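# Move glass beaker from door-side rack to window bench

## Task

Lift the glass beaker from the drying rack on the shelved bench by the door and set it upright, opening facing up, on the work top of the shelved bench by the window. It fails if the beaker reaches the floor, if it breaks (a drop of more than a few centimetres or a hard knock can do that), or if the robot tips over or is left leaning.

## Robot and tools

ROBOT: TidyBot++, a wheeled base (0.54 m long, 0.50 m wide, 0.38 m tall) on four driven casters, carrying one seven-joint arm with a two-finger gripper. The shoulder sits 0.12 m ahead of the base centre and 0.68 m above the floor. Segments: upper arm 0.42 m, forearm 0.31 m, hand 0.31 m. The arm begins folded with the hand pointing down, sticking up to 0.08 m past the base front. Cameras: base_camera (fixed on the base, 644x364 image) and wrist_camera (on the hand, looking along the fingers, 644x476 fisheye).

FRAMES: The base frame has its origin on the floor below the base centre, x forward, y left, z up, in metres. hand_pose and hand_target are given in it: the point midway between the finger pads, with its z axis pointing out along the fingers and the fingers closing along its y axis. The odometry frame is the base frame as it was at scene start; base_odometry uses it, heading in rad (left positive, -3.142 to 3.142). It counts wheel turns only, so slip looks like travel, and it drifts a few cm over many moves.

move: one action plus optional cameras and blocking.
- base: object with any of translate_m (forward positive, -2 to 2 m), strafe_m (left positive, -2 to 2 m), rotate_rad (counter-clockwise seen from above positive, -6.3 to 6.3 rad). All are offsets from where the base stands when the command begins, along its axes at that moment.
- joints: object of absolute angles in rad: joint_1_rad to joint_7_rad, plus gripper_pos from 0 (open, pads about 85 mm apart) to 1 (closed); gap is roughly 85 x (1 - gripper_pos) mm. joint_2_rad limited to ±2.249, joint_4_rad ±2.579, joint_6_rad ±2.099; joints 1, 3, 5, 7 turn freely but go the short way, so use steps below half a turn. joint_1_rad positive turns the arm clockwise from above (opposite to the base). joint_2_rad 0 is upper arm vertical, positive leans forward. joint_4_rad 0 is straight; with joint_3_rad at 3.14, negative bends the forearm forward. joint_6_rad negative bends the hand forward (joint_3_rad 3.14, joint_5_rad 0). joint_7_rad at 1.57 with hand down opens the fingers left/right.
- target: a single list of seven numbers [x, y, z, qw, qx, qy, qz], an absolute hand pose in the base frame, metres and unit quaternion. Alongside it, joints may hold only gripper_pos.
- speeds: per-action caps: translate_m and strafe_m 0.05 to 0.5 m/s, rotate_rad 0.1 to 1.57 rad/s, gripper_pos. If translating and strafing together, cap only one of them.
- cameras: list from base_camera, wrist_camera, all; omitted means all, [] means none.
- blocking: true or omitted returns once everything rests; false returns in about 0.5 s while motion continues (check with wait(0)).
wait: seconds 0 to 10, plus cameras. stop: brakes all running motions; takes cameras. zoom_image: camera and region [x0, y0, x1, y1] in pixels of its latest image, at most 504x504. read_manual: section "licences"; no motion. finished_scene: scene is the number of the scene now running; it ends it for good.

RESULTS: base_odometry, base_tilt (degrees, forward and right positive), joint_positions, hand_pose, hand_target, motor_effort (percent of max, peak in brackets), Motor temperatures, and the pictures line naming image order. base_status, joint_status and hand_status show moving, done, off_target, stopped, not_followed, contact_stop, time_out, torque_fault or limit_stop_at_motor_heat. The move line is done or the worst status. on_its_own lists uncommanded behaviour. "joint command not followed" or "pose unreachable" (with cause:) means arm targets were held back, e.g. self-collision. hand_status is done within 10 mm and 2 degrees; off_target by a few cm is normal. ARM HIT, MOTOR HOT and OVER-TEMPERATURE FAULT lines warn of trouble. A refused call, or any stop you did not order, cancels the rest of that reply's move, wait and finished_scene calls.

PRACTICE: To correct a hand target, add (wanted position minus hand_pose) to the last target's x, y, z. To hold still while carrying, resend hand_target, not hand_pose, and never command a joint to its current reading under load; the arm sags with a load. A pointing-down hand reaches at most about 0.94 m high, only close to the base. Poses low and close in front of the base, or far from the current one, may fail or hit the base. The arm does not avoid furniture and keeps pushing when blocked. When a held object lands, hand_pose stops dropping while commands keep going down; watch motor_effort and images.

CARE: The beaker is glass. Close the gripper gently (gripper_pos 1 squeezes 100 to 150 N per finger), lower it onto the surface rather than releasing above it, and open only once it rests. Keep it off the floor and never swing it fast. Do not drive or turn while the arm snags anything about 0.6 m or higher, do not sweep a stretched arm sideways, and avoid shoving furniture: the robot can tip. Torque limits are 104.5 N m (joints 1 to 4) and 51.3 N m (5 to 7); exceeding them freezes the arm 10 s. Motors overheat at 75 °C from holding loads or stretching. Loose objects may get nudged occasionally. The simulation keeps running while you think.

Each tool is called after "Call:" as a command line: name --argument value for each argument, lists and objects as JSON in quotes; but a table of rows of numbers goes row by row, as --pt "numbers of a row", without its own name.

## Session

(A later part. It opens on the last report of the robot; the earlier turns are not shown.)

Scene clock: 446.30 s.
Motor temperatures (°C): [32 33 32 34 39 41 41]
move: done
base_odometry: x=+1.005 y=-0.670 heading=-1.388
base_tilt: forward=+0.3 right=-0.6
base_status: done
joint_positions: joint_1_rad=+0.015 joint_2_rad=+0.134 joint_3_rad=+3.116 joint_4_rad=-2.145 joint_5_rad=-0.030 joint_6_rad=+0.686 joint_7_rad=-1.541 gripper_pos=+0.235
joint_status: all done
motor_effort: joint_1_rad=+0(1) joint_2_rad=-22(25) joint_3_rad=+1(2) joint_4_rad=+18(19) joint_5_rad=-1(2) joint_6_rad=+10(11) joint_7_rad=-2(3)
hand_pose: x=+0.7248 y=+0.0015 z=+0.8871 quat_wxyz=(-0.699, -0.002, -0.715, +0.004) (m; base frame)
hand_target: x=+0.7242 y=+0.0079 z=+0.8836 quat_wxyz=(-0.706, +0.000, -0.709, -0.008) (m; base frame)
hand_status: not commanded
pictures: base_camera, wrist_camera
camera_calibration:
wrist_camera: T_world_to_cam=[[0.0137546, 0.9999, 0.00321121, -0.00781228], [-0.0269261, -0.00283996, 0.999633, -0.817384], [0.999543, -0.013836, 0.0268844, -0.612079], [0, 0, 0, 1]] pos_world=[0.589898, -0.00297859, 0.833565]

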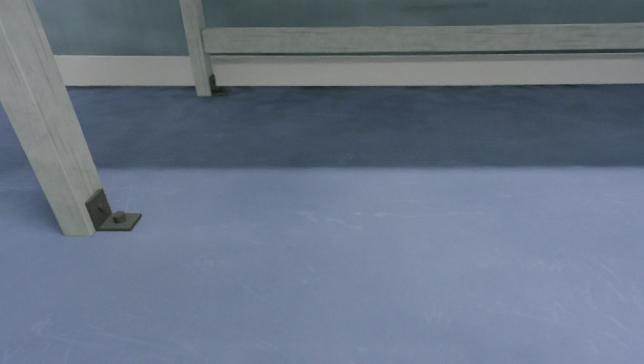

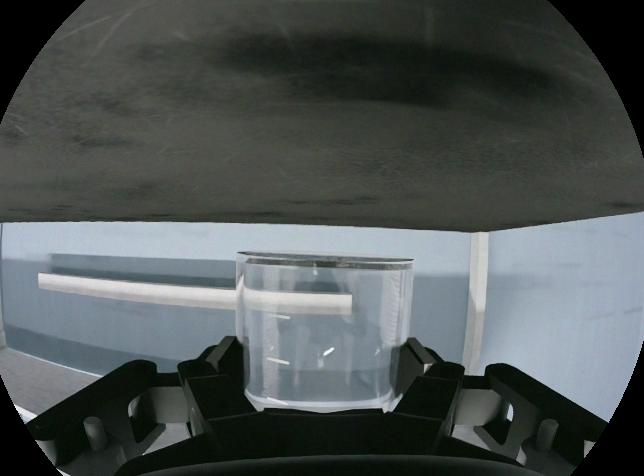

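Call:
move --joints '{"joint_1_rad":0.0,"joint_2_rad":0.205,"joint_3_rad":3.13,"joint_4_rad":-2.225,"joint_5_rad":0.0,"joint_6_rad":0.87,"joint_7_rad":-1.60}' --cameras '["wrist_camera"]'

Scene clock: 451.07 s.
Motor temperatures (°C): [32 33 32 34 39 41 41]
move: done
base_odometry: x=+1.005 y=-0.670 heading=-1.388
base_tilt: forward=+0.3 right=-0.5
base_status: not commanded
joint_positions: joint_1_rad=+0.015 joint_2_rad=+0.177 joint_3_rad=+3.116 joint_4_rad=-2.200 joint_5_rad=-0.030 joint_6_rad=+0.784 joint_7_rad=-1.561 gripper_pos=+0.235
joint_status: all done
motor_effort: joint_1_rad=+0(1) joint_2_rad=-23(24) joint_3_rad=+1(2) joint_4_rad=+16(18) joint_5_rad=+0(2) joint_6_rad=+10(12) joint_7_rad=-2(3)
hand_pose: x=+0.7215 y=+0.0006 z=+0.8621 quat_wxyz=(-0.699, -0.009, -0.715, -0.002) (m; base frame)
hand_target: x=+0.7210 y=+0.0078 z=+0.8591 quat_wxyz=(-0.711, -0.007, -0.703, -0.015) (m; base frame)
hand_status: not commanded
pictures: wrist_camera
camera_calibration:
wrist_camera: T_world_to_cam=[[0.0165173, 0.999619, 0.0221244, -0.0250517], [-0.0272326, -0.0216695, 0.999394, -0.792012], [0.999493, -0.0171098, 0.0268643, -0.607978], [0, 0, 0, 1]] pos_world=[0.586515, -0.00252278, 0.808419]

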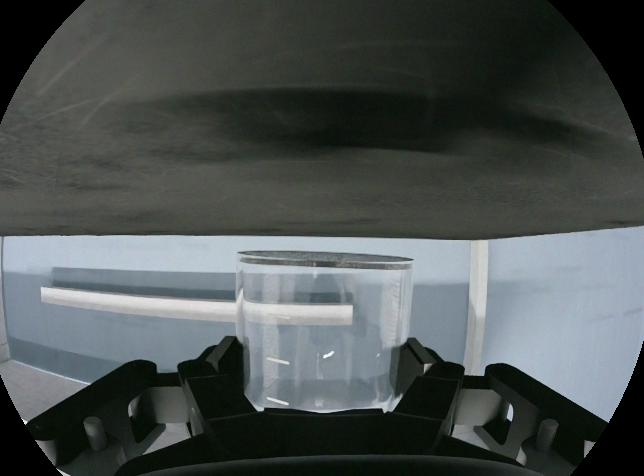

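Call:
move --joints '{"joint_1_rad":0.0,"joint_2_rad":0.238,"joint_3_rad":3.13,"joint_4_rad":-2.25,"joint_5_rad":0.0,"joint_6_rad":0.94,"joint_7_rad":-1.60}' --cameras '["wrist_camera"]'

Scene clock: 455.47 s.
Motor temperatures (°C): [32 33 32 34 39 41 41]
move: done
base_odometry: x=+1.005 y=-0.670 heading=-1.388
base_tilt: forward=+0.3 right=-0.5
base_status: not commanded
joint_positions: joint_1_rad=+0.015 joint_2_rad=+0.206 joint_3_rad=+3.116 joint_4_rad=-2.223 joint_5_rad=-0.030 joint_6_rad=+0.852 joint_7_rad=-1.561 gripper_pos=+0.235
joint_status: all done
motor_effort: joint_1_rad=+0(1) joint_2_rad=-23(25) joint_3_rad=+1(1) joint_4_rad=+16(17) joint_5_rad=-1(2) joint_6_rad=+10(11) joint_7_rad=-2(3)
hand_pose: x=+0.7215 y=+0.0000 z=+0.8538 quat_wxyz=(-0.705, -0.010, -0.709, -0.001) (m; base frame)
hand_target: x=+0.7204 y=+0.0077 z=+0.8483 quat_wxyz=(-0.715, -0.007, -0.699, -0.015) (m; base frame)
hand_status: not commanded
pictures: wrist_camera
camera_calibration:
wrist_camera: T_world_to_cam=[[0.0177713, 0.999603, 0.0218676, -0.0249392], [-0.0435309, -0.0210768, 0.99883, -0.771488], [0.998894, -0.0187024, 0.0431391, -0.621297], [0, 0, 0, 1]] pos_world=[0.587469, -0.00295088, 0.797932]

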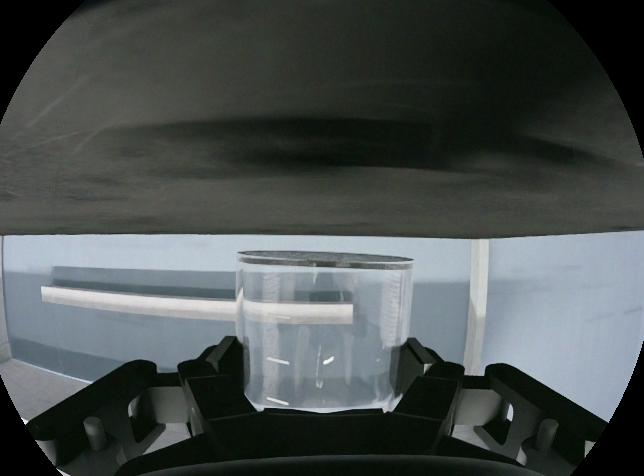

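Call:
move --joints '{"joint_1_rad":0.0,"joint_2_rad":0.264,"joint_3_rad":3.13,"joint_4_rad":-2.268,"joint_5_rad":0.0,"joint_6_rad":0.98,"joint_7_rad":-1.60}' --cameras '[]'

Call:
move --joints '{"joint_1_rad":0.0,"joint_2_rad":0.284,"joint_3_rad":3.13,"joint_4_rad":-2.282,"joint_5_rad":0.0,"joint_6_rad":1.014,"joint_7_rad":-1.60}' --cameras '["wrist_camera"]'

Scene clock: 460.23 s.
Motor temperatures (°C): [32 33 32 34 39 41 41]
move: done
base_odometry: x=+1.005 y=-0.670 heading=-1.388
base_tilt: forward=+0.3 right=-0.5
base_status: not commanded
joint_positions: joint_1_rad=+0.015 joint_2_rad=+0.231 joint_3_rad=+3.116 joint_4_rad=-2.241 joint_5_rad=-0.030 joint_6_rad=+0.891 joint_7_rad=-1.561 gripper_pos=+0.235
joint_status: all done
motor_effort: joint_1_rad=+0(1) joint_2_rad=-23(24) joint_3_rad=+1(2) joint_4_rad=+15(17) joint_5_rad=+0(2) joint_6_rad=+9(11) joint_7_rad=-2(2)
hand_pose: x=+0.7215 y=-0.0004 z=+0.8419 quat_wxyz=(-0.704, -0.010, -0.711, -0.001) (m; base frame)
hand_target: x=+0.7198 y=+0.0076 z=+0.8362 quat_wxyz=(-0.714, -0.007, -0.700, -0.015) (m; base frame)
hand_status: not commanded
pictures: none
No camera images: "cameras" was empty.

Scene clock: 460.87 s.
Motor temperatures (°C): [32 33 32 34 39 41 41]
move: done
base_odometry: x=+1.005 y=-0.670 heading=-1.388
base_tilt: forward=+0.3 right=-0.5
base_status: not commanded
joint_positions: joint_1_rad=+0.015 joint_2_rad=+0.250 joint_3_rad=+3.116 joint_4_rad=-2.254 joint_5_rad=-0.030 joint_6_rad=+0.924 joint_7_rad=-1.561 gripper_pos=+0.235
joint_status: all done
motor_effort: joint_1_rad=+0(2) joint_2_rad=-23(24) joint_3_rad=+1(2) joint_4_rad=+15(16) joint_5_rad=+0(2) joint_6_rad=+10(11) joint_7_rad=-2(2)
hand_pose: x=+0.7210 y=-0.0007 z=+0.8339 quat_wxyz=(-0.704, -0.010, -0.711, -0.001) (m; base frame)
hand_target: x=+0.7191 y=+0.0076 z=+0.8279 quat_wxyz=(-0.714, -0.007, -0.700, -0.016) (m; base frame)
hand_status: not commanded
pictures: wrist_camera
camera_calibration:
wrist_camera: T_world_to_cam=[[0.0194298, 0.999585, 0.0212526, -0.0245316], [-0.0403328, -0.0204557, 0.998977, -0.754084], [0.998997, -0.0202671, 0.0399187, -0.617359], [0, 0, 0, 1]] pos_world=[0.586802, -0.00341594, 0.778478]

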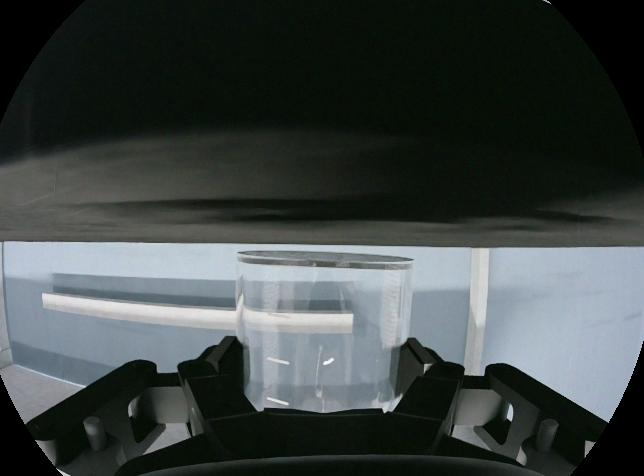

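Call:
move --joints '{"joint_1_rad":0.0,"joint_2_rad":0.298,"joint_3_rad":3.13,"joint_4_rad":-2.292,"joint_5_rad":0.0,"joint_6_rad":1.038,"joint_7_rad":-1.60}' --cameras '[]'

Call:
move --joints '{"joint_1_rad":0.0,"joint_2_rad":0.312,"joint_3_rad":3.13,"joint_4_rad":-2.302,"joint_5_rad":0.0,"joint_6_rad":1.062,"joint_7_rad":-1.60}' --cameras '["wrist_camera"]'

Scene clock: 467.43 s.
Motor temperatures (°C): [32 33 32 34 38 41 41]
move: done
base_odometry: x=+1.005 y=-0.670 heading=-1.388
base_tilt: forward=+0.3 right=-0.5
base_status: not commanded
joint_positions: joint_1_rad=+0.015 joint_2_rad=+0.263 joint_3_rad=+3.116 joint_4_rad=-2.264 joint_5_rad=-0.030 joint_6_rad=+0.948 joint_7_rad=-1.561 gripper_pos=+0.235
joint_status: all done
motor_effort: joint_1_rad=+0(0) joint_2_rad=-24(25) joint_3_rad=+0(1) joint_4_rad=+14(15) joint_5_rad=-1(2) joint_6_rad=+10(11) joint_7_rad=-2(2)
hand_pose: x=+0.7205 y=-0.0009 z=+0.8289 quat_wxyz=(-0.704, -0.010, -0.710, +0.000) (m; base frame)
hand_target: x=+0.7183 y=+0.0075 z=+0.8222 quat_wxyz=(-0.714, -0.008, -0.700, -0.016) (m; base frame)
hand_status: not commanded
pictures: none
No camera images: "cameras" was empty.

Scene clock: 468.03 s.
Motor temperatures (°C): [32 33 32 34 38 41 41]
move: done
base_odometry: x=+1.005 y=-0.670 heading=-1.388
base_tilt: forward=+0.2 right=-0.5
base_status: not commanded
joint_positions: joint_1_rad=+0.015 joint_2_rad=+0.276 joint_3_rad=+3.116 joint_4_rad=-2.274 joint_5_rad=-0.030 joint_6_rad=+0.972 joint_7_rad=-1.561 gripper_pos=+0.235
joint_status: all done
motor_effort: joint_1_rad=+0(1) joint_2_rad=-23(25) joint_3_rad=+1(2) joint_4_rad=+14(15) joint_5_rad=-1(2) joint_6_rad=+9(11) joint_7_rad=-2(2)
hand_pose: x=+0.7199 y=-0.0011 z=+0.8235 quat_wxyz=(-0.704, -0.010, -0.710, +0.000) (m; base frame)
hand_target: x=+0.7175 y=+0.0075 z=+0.8165 quat_wxyz=(-0.714, -0.008, -0.700, -0.016) (m; base frame)
hand_status: not commanded
pictures: wrist_camera
camera_calibration:
wrist_camera: T_world_to_cam=[[0.0204002, 0.999574, 0.0208558, -0.0242572], [-0.042546, -0.0199733, 0.998895, -0.74212], [0.998886, -0.0212649, 0.0421204, -0.617513], [0, 0, 0, 1]] pos_world=[0.585746, -0.00370704, 0.767816]

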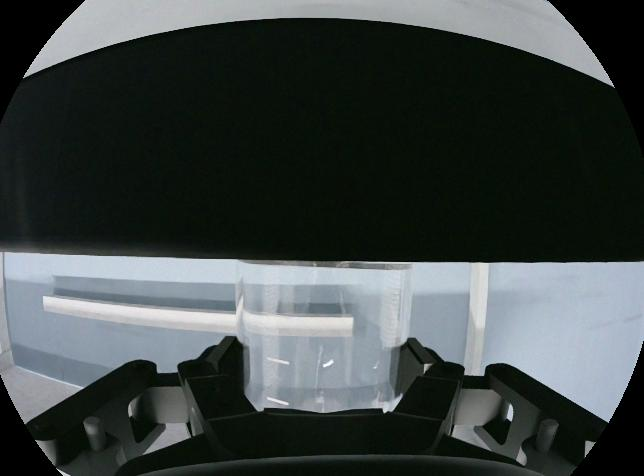

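Call:
move --joints '{"joint_1_rad":0.0,"joint_2_rad":0.323,"joint_3_rad":3.13,"joint_4_rad":-2.310,"joint_5_rad":0.0,"joint_6_rad":1.081,"joint_7_rad":-1.60}' --cameras '["wrist_camera"]'

Scene clock: 474.40 s.
Motor temperatures (°C): [32 33 32 34 38 41 41]
move: done
base_odometry: x=+1.005 y=-0.670 heading=-1.388
base_tilt: forward=+0.3 right=-0.5
base_status: not commanded
joint_positions: joint_1_rad=+0.014 joint_2_rad=+0.283 joint_3_rad=+3.116 joint_4_rad=-2.280 joint_5_rad=-0.030 joint_6_rad=+0.994 joint_7_rad=-1.561 gripper_pos=+0.235
joint_status: all done
motor_effort: joint_1_rad=+1(1) joint_2_rad=-24(24) joint_3_rad=+0(2) joint_4_rad=+14(15) joint_5_rad=+0(1) joint_6_rad=+9(10) joint_7_rad=-2(4)
hand_pose: x=+0.7195 y=-0.0013 z=+0.8233 quat_wxyz=(-0.708, -0.010, -0.706, +0.000) (m; base frame)
hand_target: x=+0.7167 y=+0.0075 z=+0.8121 quat_wxyz=(-0.714, -0.008, -0.700, -0.016) (m; base frame)
hand_status: not commanded
pictures: wrist_camera
camera_calibration:
wrist_camera: T_world_to_cam=[[0.0206684, 0.999571, 0.02077, -0.0242076], [-0.0519215, -0.0196732, 0.998457, -0.734834], [0.998437, -0.0217149, 0.0514926, -0.624505], [0, 0, 0, 1]] pos_world=[0.585876, -0.00382045, 0.766361]

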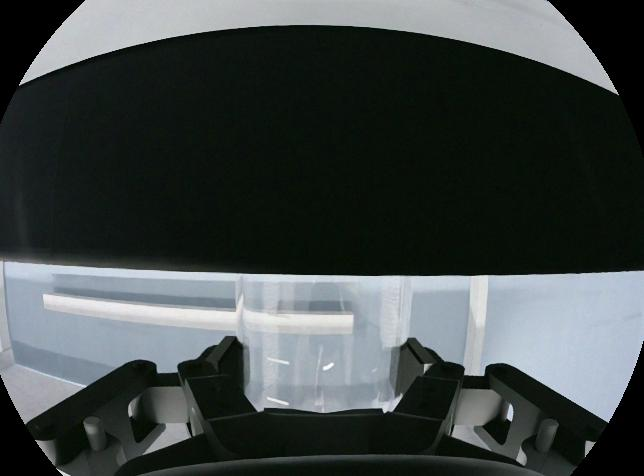

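Call:
move --joints '{"joint_1_rad":0.0,"joint_2_rad":0.334,"joint_3_rad":3.13,"joint_4_rad":-2.320,"joint_5_rad":0.0,"joint_6_rad":1.085,"joint_7_rad":-1.60}' --cameras '["wrist_camera"]'

Scene clock: 478.00 s.
Motor temperatures (°C): [32 33 32 34 38 41 41]
move: done
base_odometry: x=+1.005 y=-0.670 heading=-1.388
base_tilt: forward=+0.3 right=-0.5
base_status: not commanded
joint_positions: joint_1_rad=+0.014 joint_2_rad=+0.287 joint_3_rad=+3.116 joint_4_rad=-2.283 joint_5_rad=-0.030 joint_6_rad=+1.006 joint_7_rad=-1.561 gripper_pos=+0.235
joint_status: all done
motor_effort: joint_1_rad=+0(1) joint_2_rad=-23(24) joint_3_rad=+0(1) joint_4_rad=+13(13) joint_5_rad=-1(2) joint_6_rad=+8(10) joint_7_rad=-2(3)
hand_pose: x=+0.7191 y=-0.0013 z=+0.8230 quat_wxyz=(-0.709, -0.010, -0.705, +0.000) (m; base frame)
hand_target: x=+0.7153 y=+0.0074 z=+0.8022 quat_wxyz=(-0.708, -0.008, -0.706, -0.016) (m; base frame)
hand_status: not commanded
pictures: wrist_camera
camera_calibration:
wrist_camera: T_world_to_cam=[[0.0208314, 0.999569, 0.0207063, -0.0241647], [-0.056564, -0.0194993, 0.998209, -0.73104], [0.998182, -0.0219653, 0.0561334, -0.627724], [0, 0, 0, 1]] pos_world=[0.585735, -0.00388871, 0.765467]

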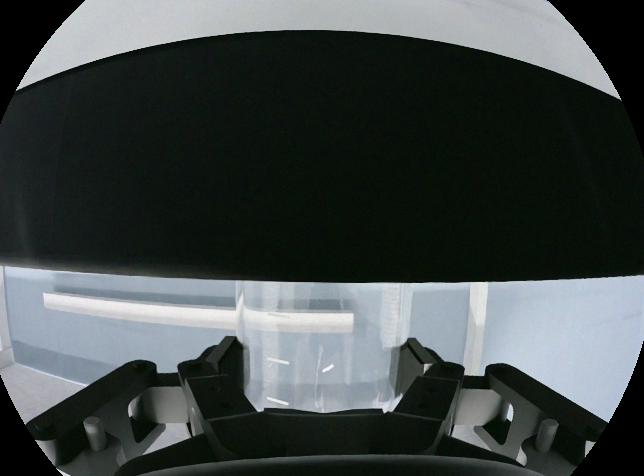

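Call:
move --joints '{"gripper_pos":0.3}' --cameras '[]'

Call:
move --joints '{"gripper_pos":0.2}' --cameras '[]'

Call:
move --joints '{"gripper_pos":0.1}' --cameras '["wrist_camera"]'

Scene clock: 481.30 s.
Motor temperatures (°C): [32 33 32 34 38 41 41]
move: off_target
base_odometry: x=+1.005 y=-0.670 heading=-1.388
base_tilt: forward=+0.3 right=-0.5
base_status: not commanded
joint_positions: joint_1_rad=+0.014 joint_2_rad=+0.287 joint_3_rad=+3.116 joint_4_rad=-2.283 joint_5_rad=-0.030 joint_6_rad=+1.006 joint_7_rad=-1.561 gripper_pos=+0.235
joint_status: gripper_pos off_target (ended at +0.235, target +0.300)
motor_effort: joint_1_rad=+0(1) joint_2_rad=-22(23) joint_3_rad=+0(1) joint_4_rad=+13(13) joint_5_rad=-1(1) joint_6_rad=+9(9) joint_7_rad=-2(2)
hand_pose: x=+0.7191 y=-0.0013 z=+0.8230 quat_wxyz=(-0.709, -0.010, -0.705, +0.000) (m; base frame)
hand_target: x=+0.7153 y=+0.0074 z=+0.8022 quat_wxyz=(-0.708, -0.008, -0.706, -0.016) (m; base frame)
hand_status: not commanded
pictures: none
No camera images: "cameras" was empty.

Scene clock: 481.83 s.
Motor temperatures (°C): [32 33 32 34 38 41 41]
move: done
base_odometry: x=+1.005 y=-0.670 heading=-1.388
base_tilt: forward=+0.3 right=-0.5
base_status: not commanded
joint_positions: joint_1_rad=+0.014 joint_2_rad=+0.287 joint_3_rad=+3.116 joint_4_rad=-2.283 joint_5_rad=-0.030 joint_6_rad=+1.006 joint_7_rad=-1.561 gripper_pos=+0.200
joint_status: all done
motor_effort: joint_1_rad=+0(1) joint_2_rad=-22(23) joint_3_rad=+1(1) joint_4_rad=+13(13) joint_5_rad=-1(1) joint_6_rad=+8(9) joint_7_rad=-2(2)
hand_pose: x=+0.7191 y=-0.0013 z=+0.8228 quat_wxyz=(-0.709, -0.010, -0.705, +0.000) (m; base frame)
hand_target: x=+0.7153 y=+0.0074 z=+0.8022 quat_wxyz=(-0.708, -0.008, -0.706, -0.016) (m; base frame)
hand_status: not commanded
pictures: none
No camera images: "cameras" was empty.

Scene clock: 482.37 s.
Motor temperatures (°C): [32 33 32 34 38 41 41]
move: done
base_odometry: x=+1.005 y=-0.670 heading=-1.388
base_tilt: forward=+0.3 right=-0.5
base_status: not commanded
joint_positions: joint_1_rad=+0.014 joint_2_rad=+0.291 joint_3_rad=+3.116 joint_4_rad=-2.286 joint_5_rad=-0.030 joint_6_rad=+1.006 joint_7_rad=-1.562 gripper_pos=+0.100
joint_status: all done
motor_effort: joint_1_rad=+0(1) joint_2_rad=-23(24) joint_3_rad=+1(1) joint_4_rad=+13(13) joint_5_rad=-1(2) joint_6_rad=+9(9) joint_7_rad=-2(2)
hand_pose: x=+0.7189 y=-0.0014 z=+0.8193 quat_wxyz=(-0.707, -0.010, -0.707, +0.000) (m; base frame)
hand_target: x=+0.7153 y=+0.0074 z=+0.8022 quat_wxyz=(-0.708, -0.008, -0.706, -0.016) (m; base frame)
hand_status: not commanded
pictures: wrist_camera
camera_calibration:
wrist_camera: T_world_to_cam=[[0.0209524, 0.99956, 0.0210173, -0.0244183], [-0.0497049, -0.0199545, 0.998565, -0.732496], [0.998544, -0.021967, 0.0492649, -0.621954], [0, 0, 0, 1]] pos_world=[0.585151, -0.00387154, 0.762599]

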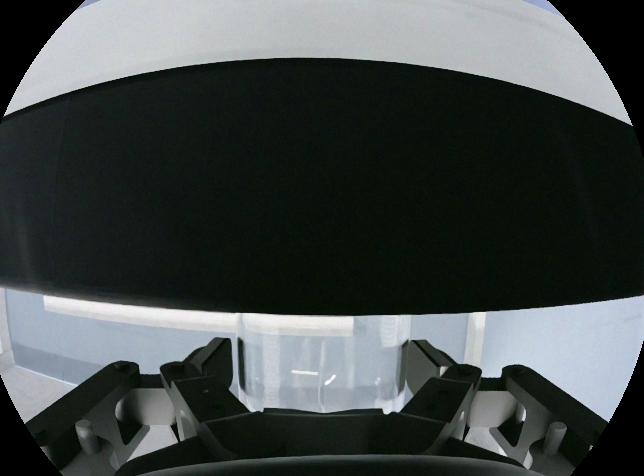

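Call:
move --joints '{"gripper_pos":0.0}' --cameras '[]'

Call:
move --base '{"translate_m":-0.3}' --speeds '{"translate_m":0.12}'

Call:
move --joints '{"joint_2_rad":0.066,"joint_4_rad":-2.081,"joint_6_rad":0.42}'

Scene clock: 486.03 s.
Motor temperatures (°C): [32 33 32 34 38 41 41]
move: done
base_odometry: x=+1.005 y=-0.670 heading=-1.388
base_tilt: forward=+0.3 right=-0.5
base_status: not commanded
joint_positions: joint_1_rad=+0.014 joint_2_rad=+0.291 joint_3_rad=+3.116 joint_4_rad=-2.286 joint_5_rad=-0.030 joint_6_rad=+1.006 joint_7_rad=-1.562 gripper_pos=+0.000
joint_status: all done
motor_effort: joint_1_rad=+0(1) joint_2_rad=-23(24) joint_3_rad=+1(1) joint_4_rad=+13(13) joint_5_rad=-1(1) joint_6_rad=+9(9) joint_7_rad=-2(2)
hand_pose: x=+0.7189 y=-0.0014 z=+0.8193 quat_wxyz=(-0.707, -0.010, -0.707, +0.000) (m; base frame)
hand_target: x=+0.7153 y=+0.0074 z=+0.8022 quat_wxyz=(-0.708, -0.008, -0.706, -0.016) (m; base frame)
hand_status: not commanded
pictures: none
No camera images: "cameras" was empty.

Scene clock: 489.13 s.
Motor temperatures (°C): [32 33 32 34 38 41 41]
move: done
base_odometry: x=+0.950 y=-0.375 heading=-1.388
base_tilt: forward=+0.3 right=-0.5
base_status: done
joint_positions: joint_1_rad=+0.014 joint_2_rad=+0.298 joint_3_rad=+3.116 joint_4_rad=-2.291 joint_5_rad=-0.030 joint_6_rad=+1.006 joint_7_rad=-1.562 gripper_pos=+0.000
joint_status: not commanded
motor_effort: joint_1_rad=+0(1) joint_2_rad=-24(25) joint_3_rad=+1(1) joint_4_rad=+13(14) joint_5_rad=+0(2) joint_6_rad=+9(9) joint_7_rad=-1(2)
hand_pose: x=+0.7184 y=-0.0011 z=+0.8129 quat_wxyz=(-0.703, -0.010, -0.711, +0.000) (m; base frame)
hand_target: x=+0.7153 y=+0.0074 z=+0.8022 quat_wxyz=(-0.708, -0.008, -0.706, -0.016) (m; base frame)
hand_status: not commanded
pictures: base_camera, wrist_camera
camera_calibration:
wrist_camera: T_world_to_cam=[[0.0207543, 0.999571, 0.0206765, -0.024106], [-0.0381613, -0.0198738, 0.999074, -0.73491], [0.999056, -0.0215242, 0.0377325, -0.612135], [0, 0, 0, 1]] pos_world=[0.584013, -0.00368551, 0.757826]

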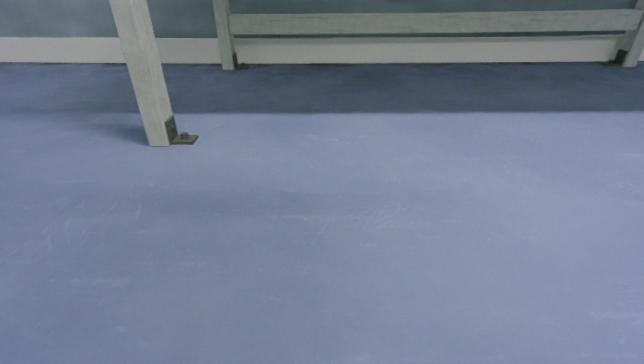

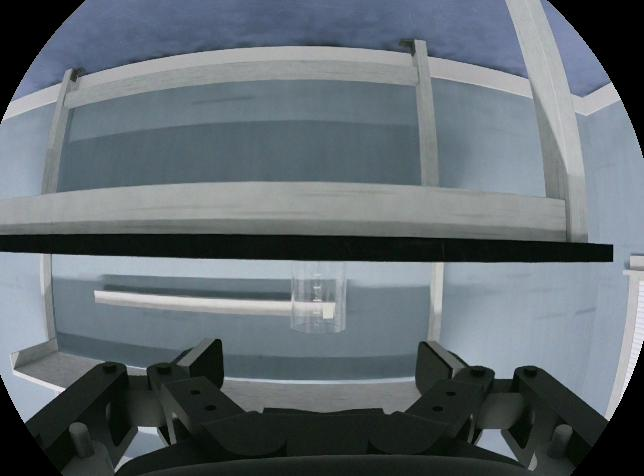

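Scene clock: 490.83 s.
Motor temperatures (°C): [32 33 32 34 38 41 41]
move: done
base_odometry: x=+0.950 y=-0.375 heading=-1.388
base_tilt: forward=+0.2 right=-0.6
base_status: not commanded
joint_positions: joint_1_rad=+0.014 joint_2_rad=+0.092 joint_3_rad=+3.116 joint_4_rad=-2.122 joint_5_rad=-0.030 joint_6_rad=+0.505 joint_7_rad=-1.562 gripper_pos=+0.000
joint_status: all done
motor_effort: joint_1_rad=+0(1) joint_2_rad=-21(25) joint_3_rad=+1(2) joint_4_rad=+17(17) joint_5_rad=+0(2) joint_6_rad=+8(11) joint_7_rad=-1(2)
hand_pose: x=+0.7172 y=+0.0034 z=+0.8700 quat_wxyz=(-0.657, -0.008, -0.754, -0.005) (m; base frame)
hand_target: x=+0.7177 y=+0.0081 z=+0.8819 quat_wxyz=(-0.650, -0.007, -0.760, -0.014) (m; base frame)
hand_status: not commanded
pictures: base_camera, wrist_camera
camera_calibration:
wrist_camera: T_world_to_cam=[[0.0117877, 0.999663, 0.0231171, -0.0254667], [0.0870414, -0.0240568, 0.995914, -0.878866], [0.996135, -0.00972736, -0.0872957, -0.50223], [0, 0, 0, 1]] pos_world=[0.577086, -0.000569924, 0.832022]

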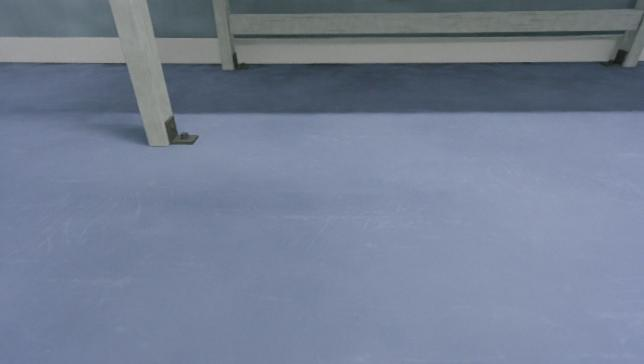

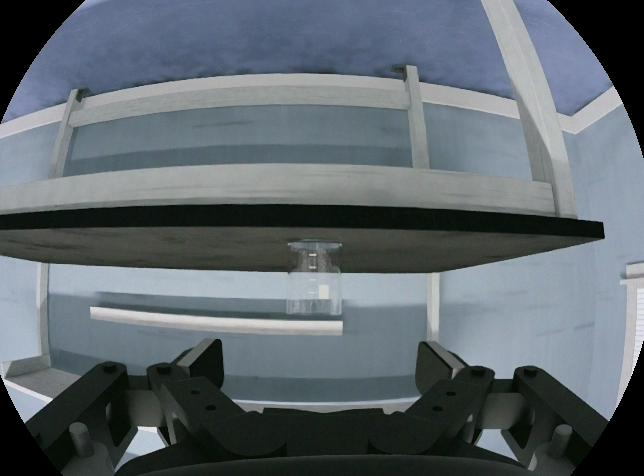

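Call:
zoom_image --camera "wrist_camera" --region '[260, 220, 370, 330]'

Scaled by 4.582.

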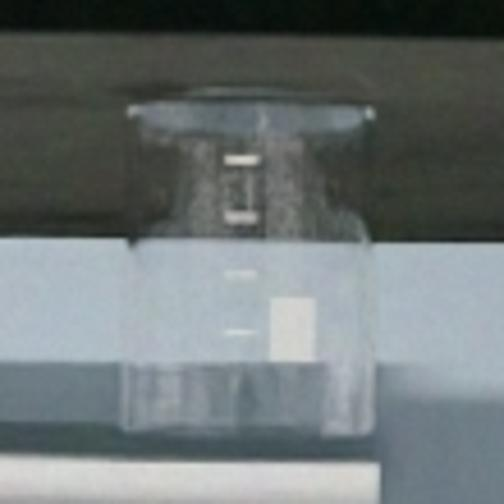

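Call:
move --joints '{"joint_1_rad":0.0,"joint_2_rad":-0.148,"joint_4_rad":-1.608,"joint_6_rad":-0.74}' --cameras '["wrist_camera"]'

Call:
zoom_image --camera "wrist_camera" --region '[220, 180, 420, 400]'

Scene clock: 504.63 s.
Motor temperatures (°C): [32 33 32 34 38 41 41]
move: done
base_odometry: x=+0.950 y=-0.375 heading=-1.388
base_tilt: forward=+0.2 right=-0.5
base_status: not commanded
joint_positions: joint_1_rad=+0.014 joint_2_rad=-0.121 joint_3_rad=+3.116 joint_4_rad=-1.656 joint_5_rad=-0.030 joint_6_rad=-0.656 joint_7_rad=-1.562 gripper_pos=+0.000
joint_status: all done
motor_effort: joint_1_rad=+0(1) joint_2_rad=-16(22) joint_3_rad=+1(2) joint_4_rad=+19(20) joint_5_rad=-1(2) joint_6_rad=+7(10) joint_7_rad=-2(2)
hand_pose: x=+0.6353 y=+0.0138 z=+0.9296 quat_wxyz=(-0.457, +0.003, -0.889, -0.013) (m; base frame)
hand_target: x=+0.6209 y=+0.0076 z=+0.9495 quat_wxyz=(-0.454, -0.008, -0.891, -0.008) (m; base frame)
hand_status: not commanded
pictures: wrist_camera
camera_calibration:
wrist_camera: T_world_to_cam=[[-0.00938522, 0.999724, 0.0215239, -0.0213803], [0.540615, -0.013035, 0.841169, -1.07537], [0.841218, 0.0195307, -0.540343, 0.103863], [0, 0, 0, 1]] pos_world=[0.493788, 0.00532841, 0.961148]

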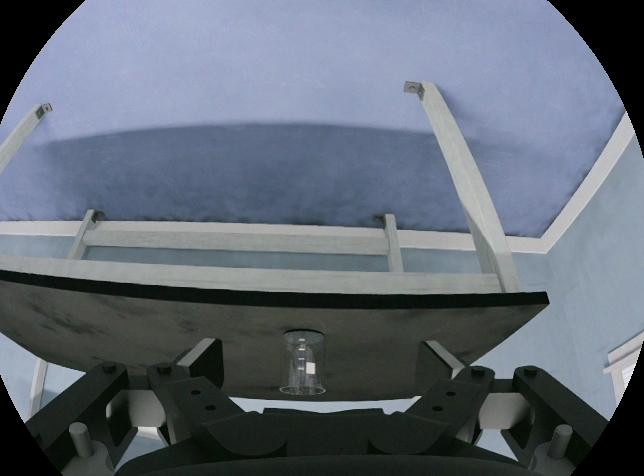

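Scaled by 2.291.

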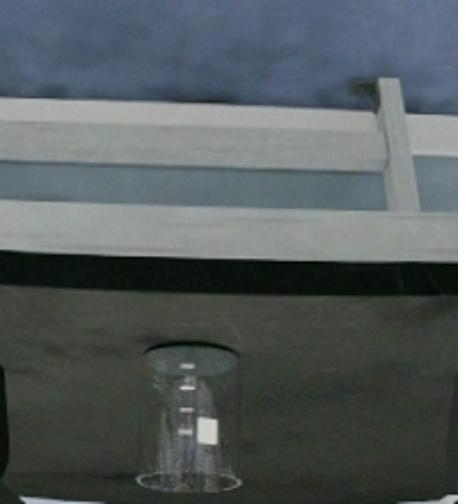

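Call:
finished_scene --scene 2

The scene is finished: the task was done.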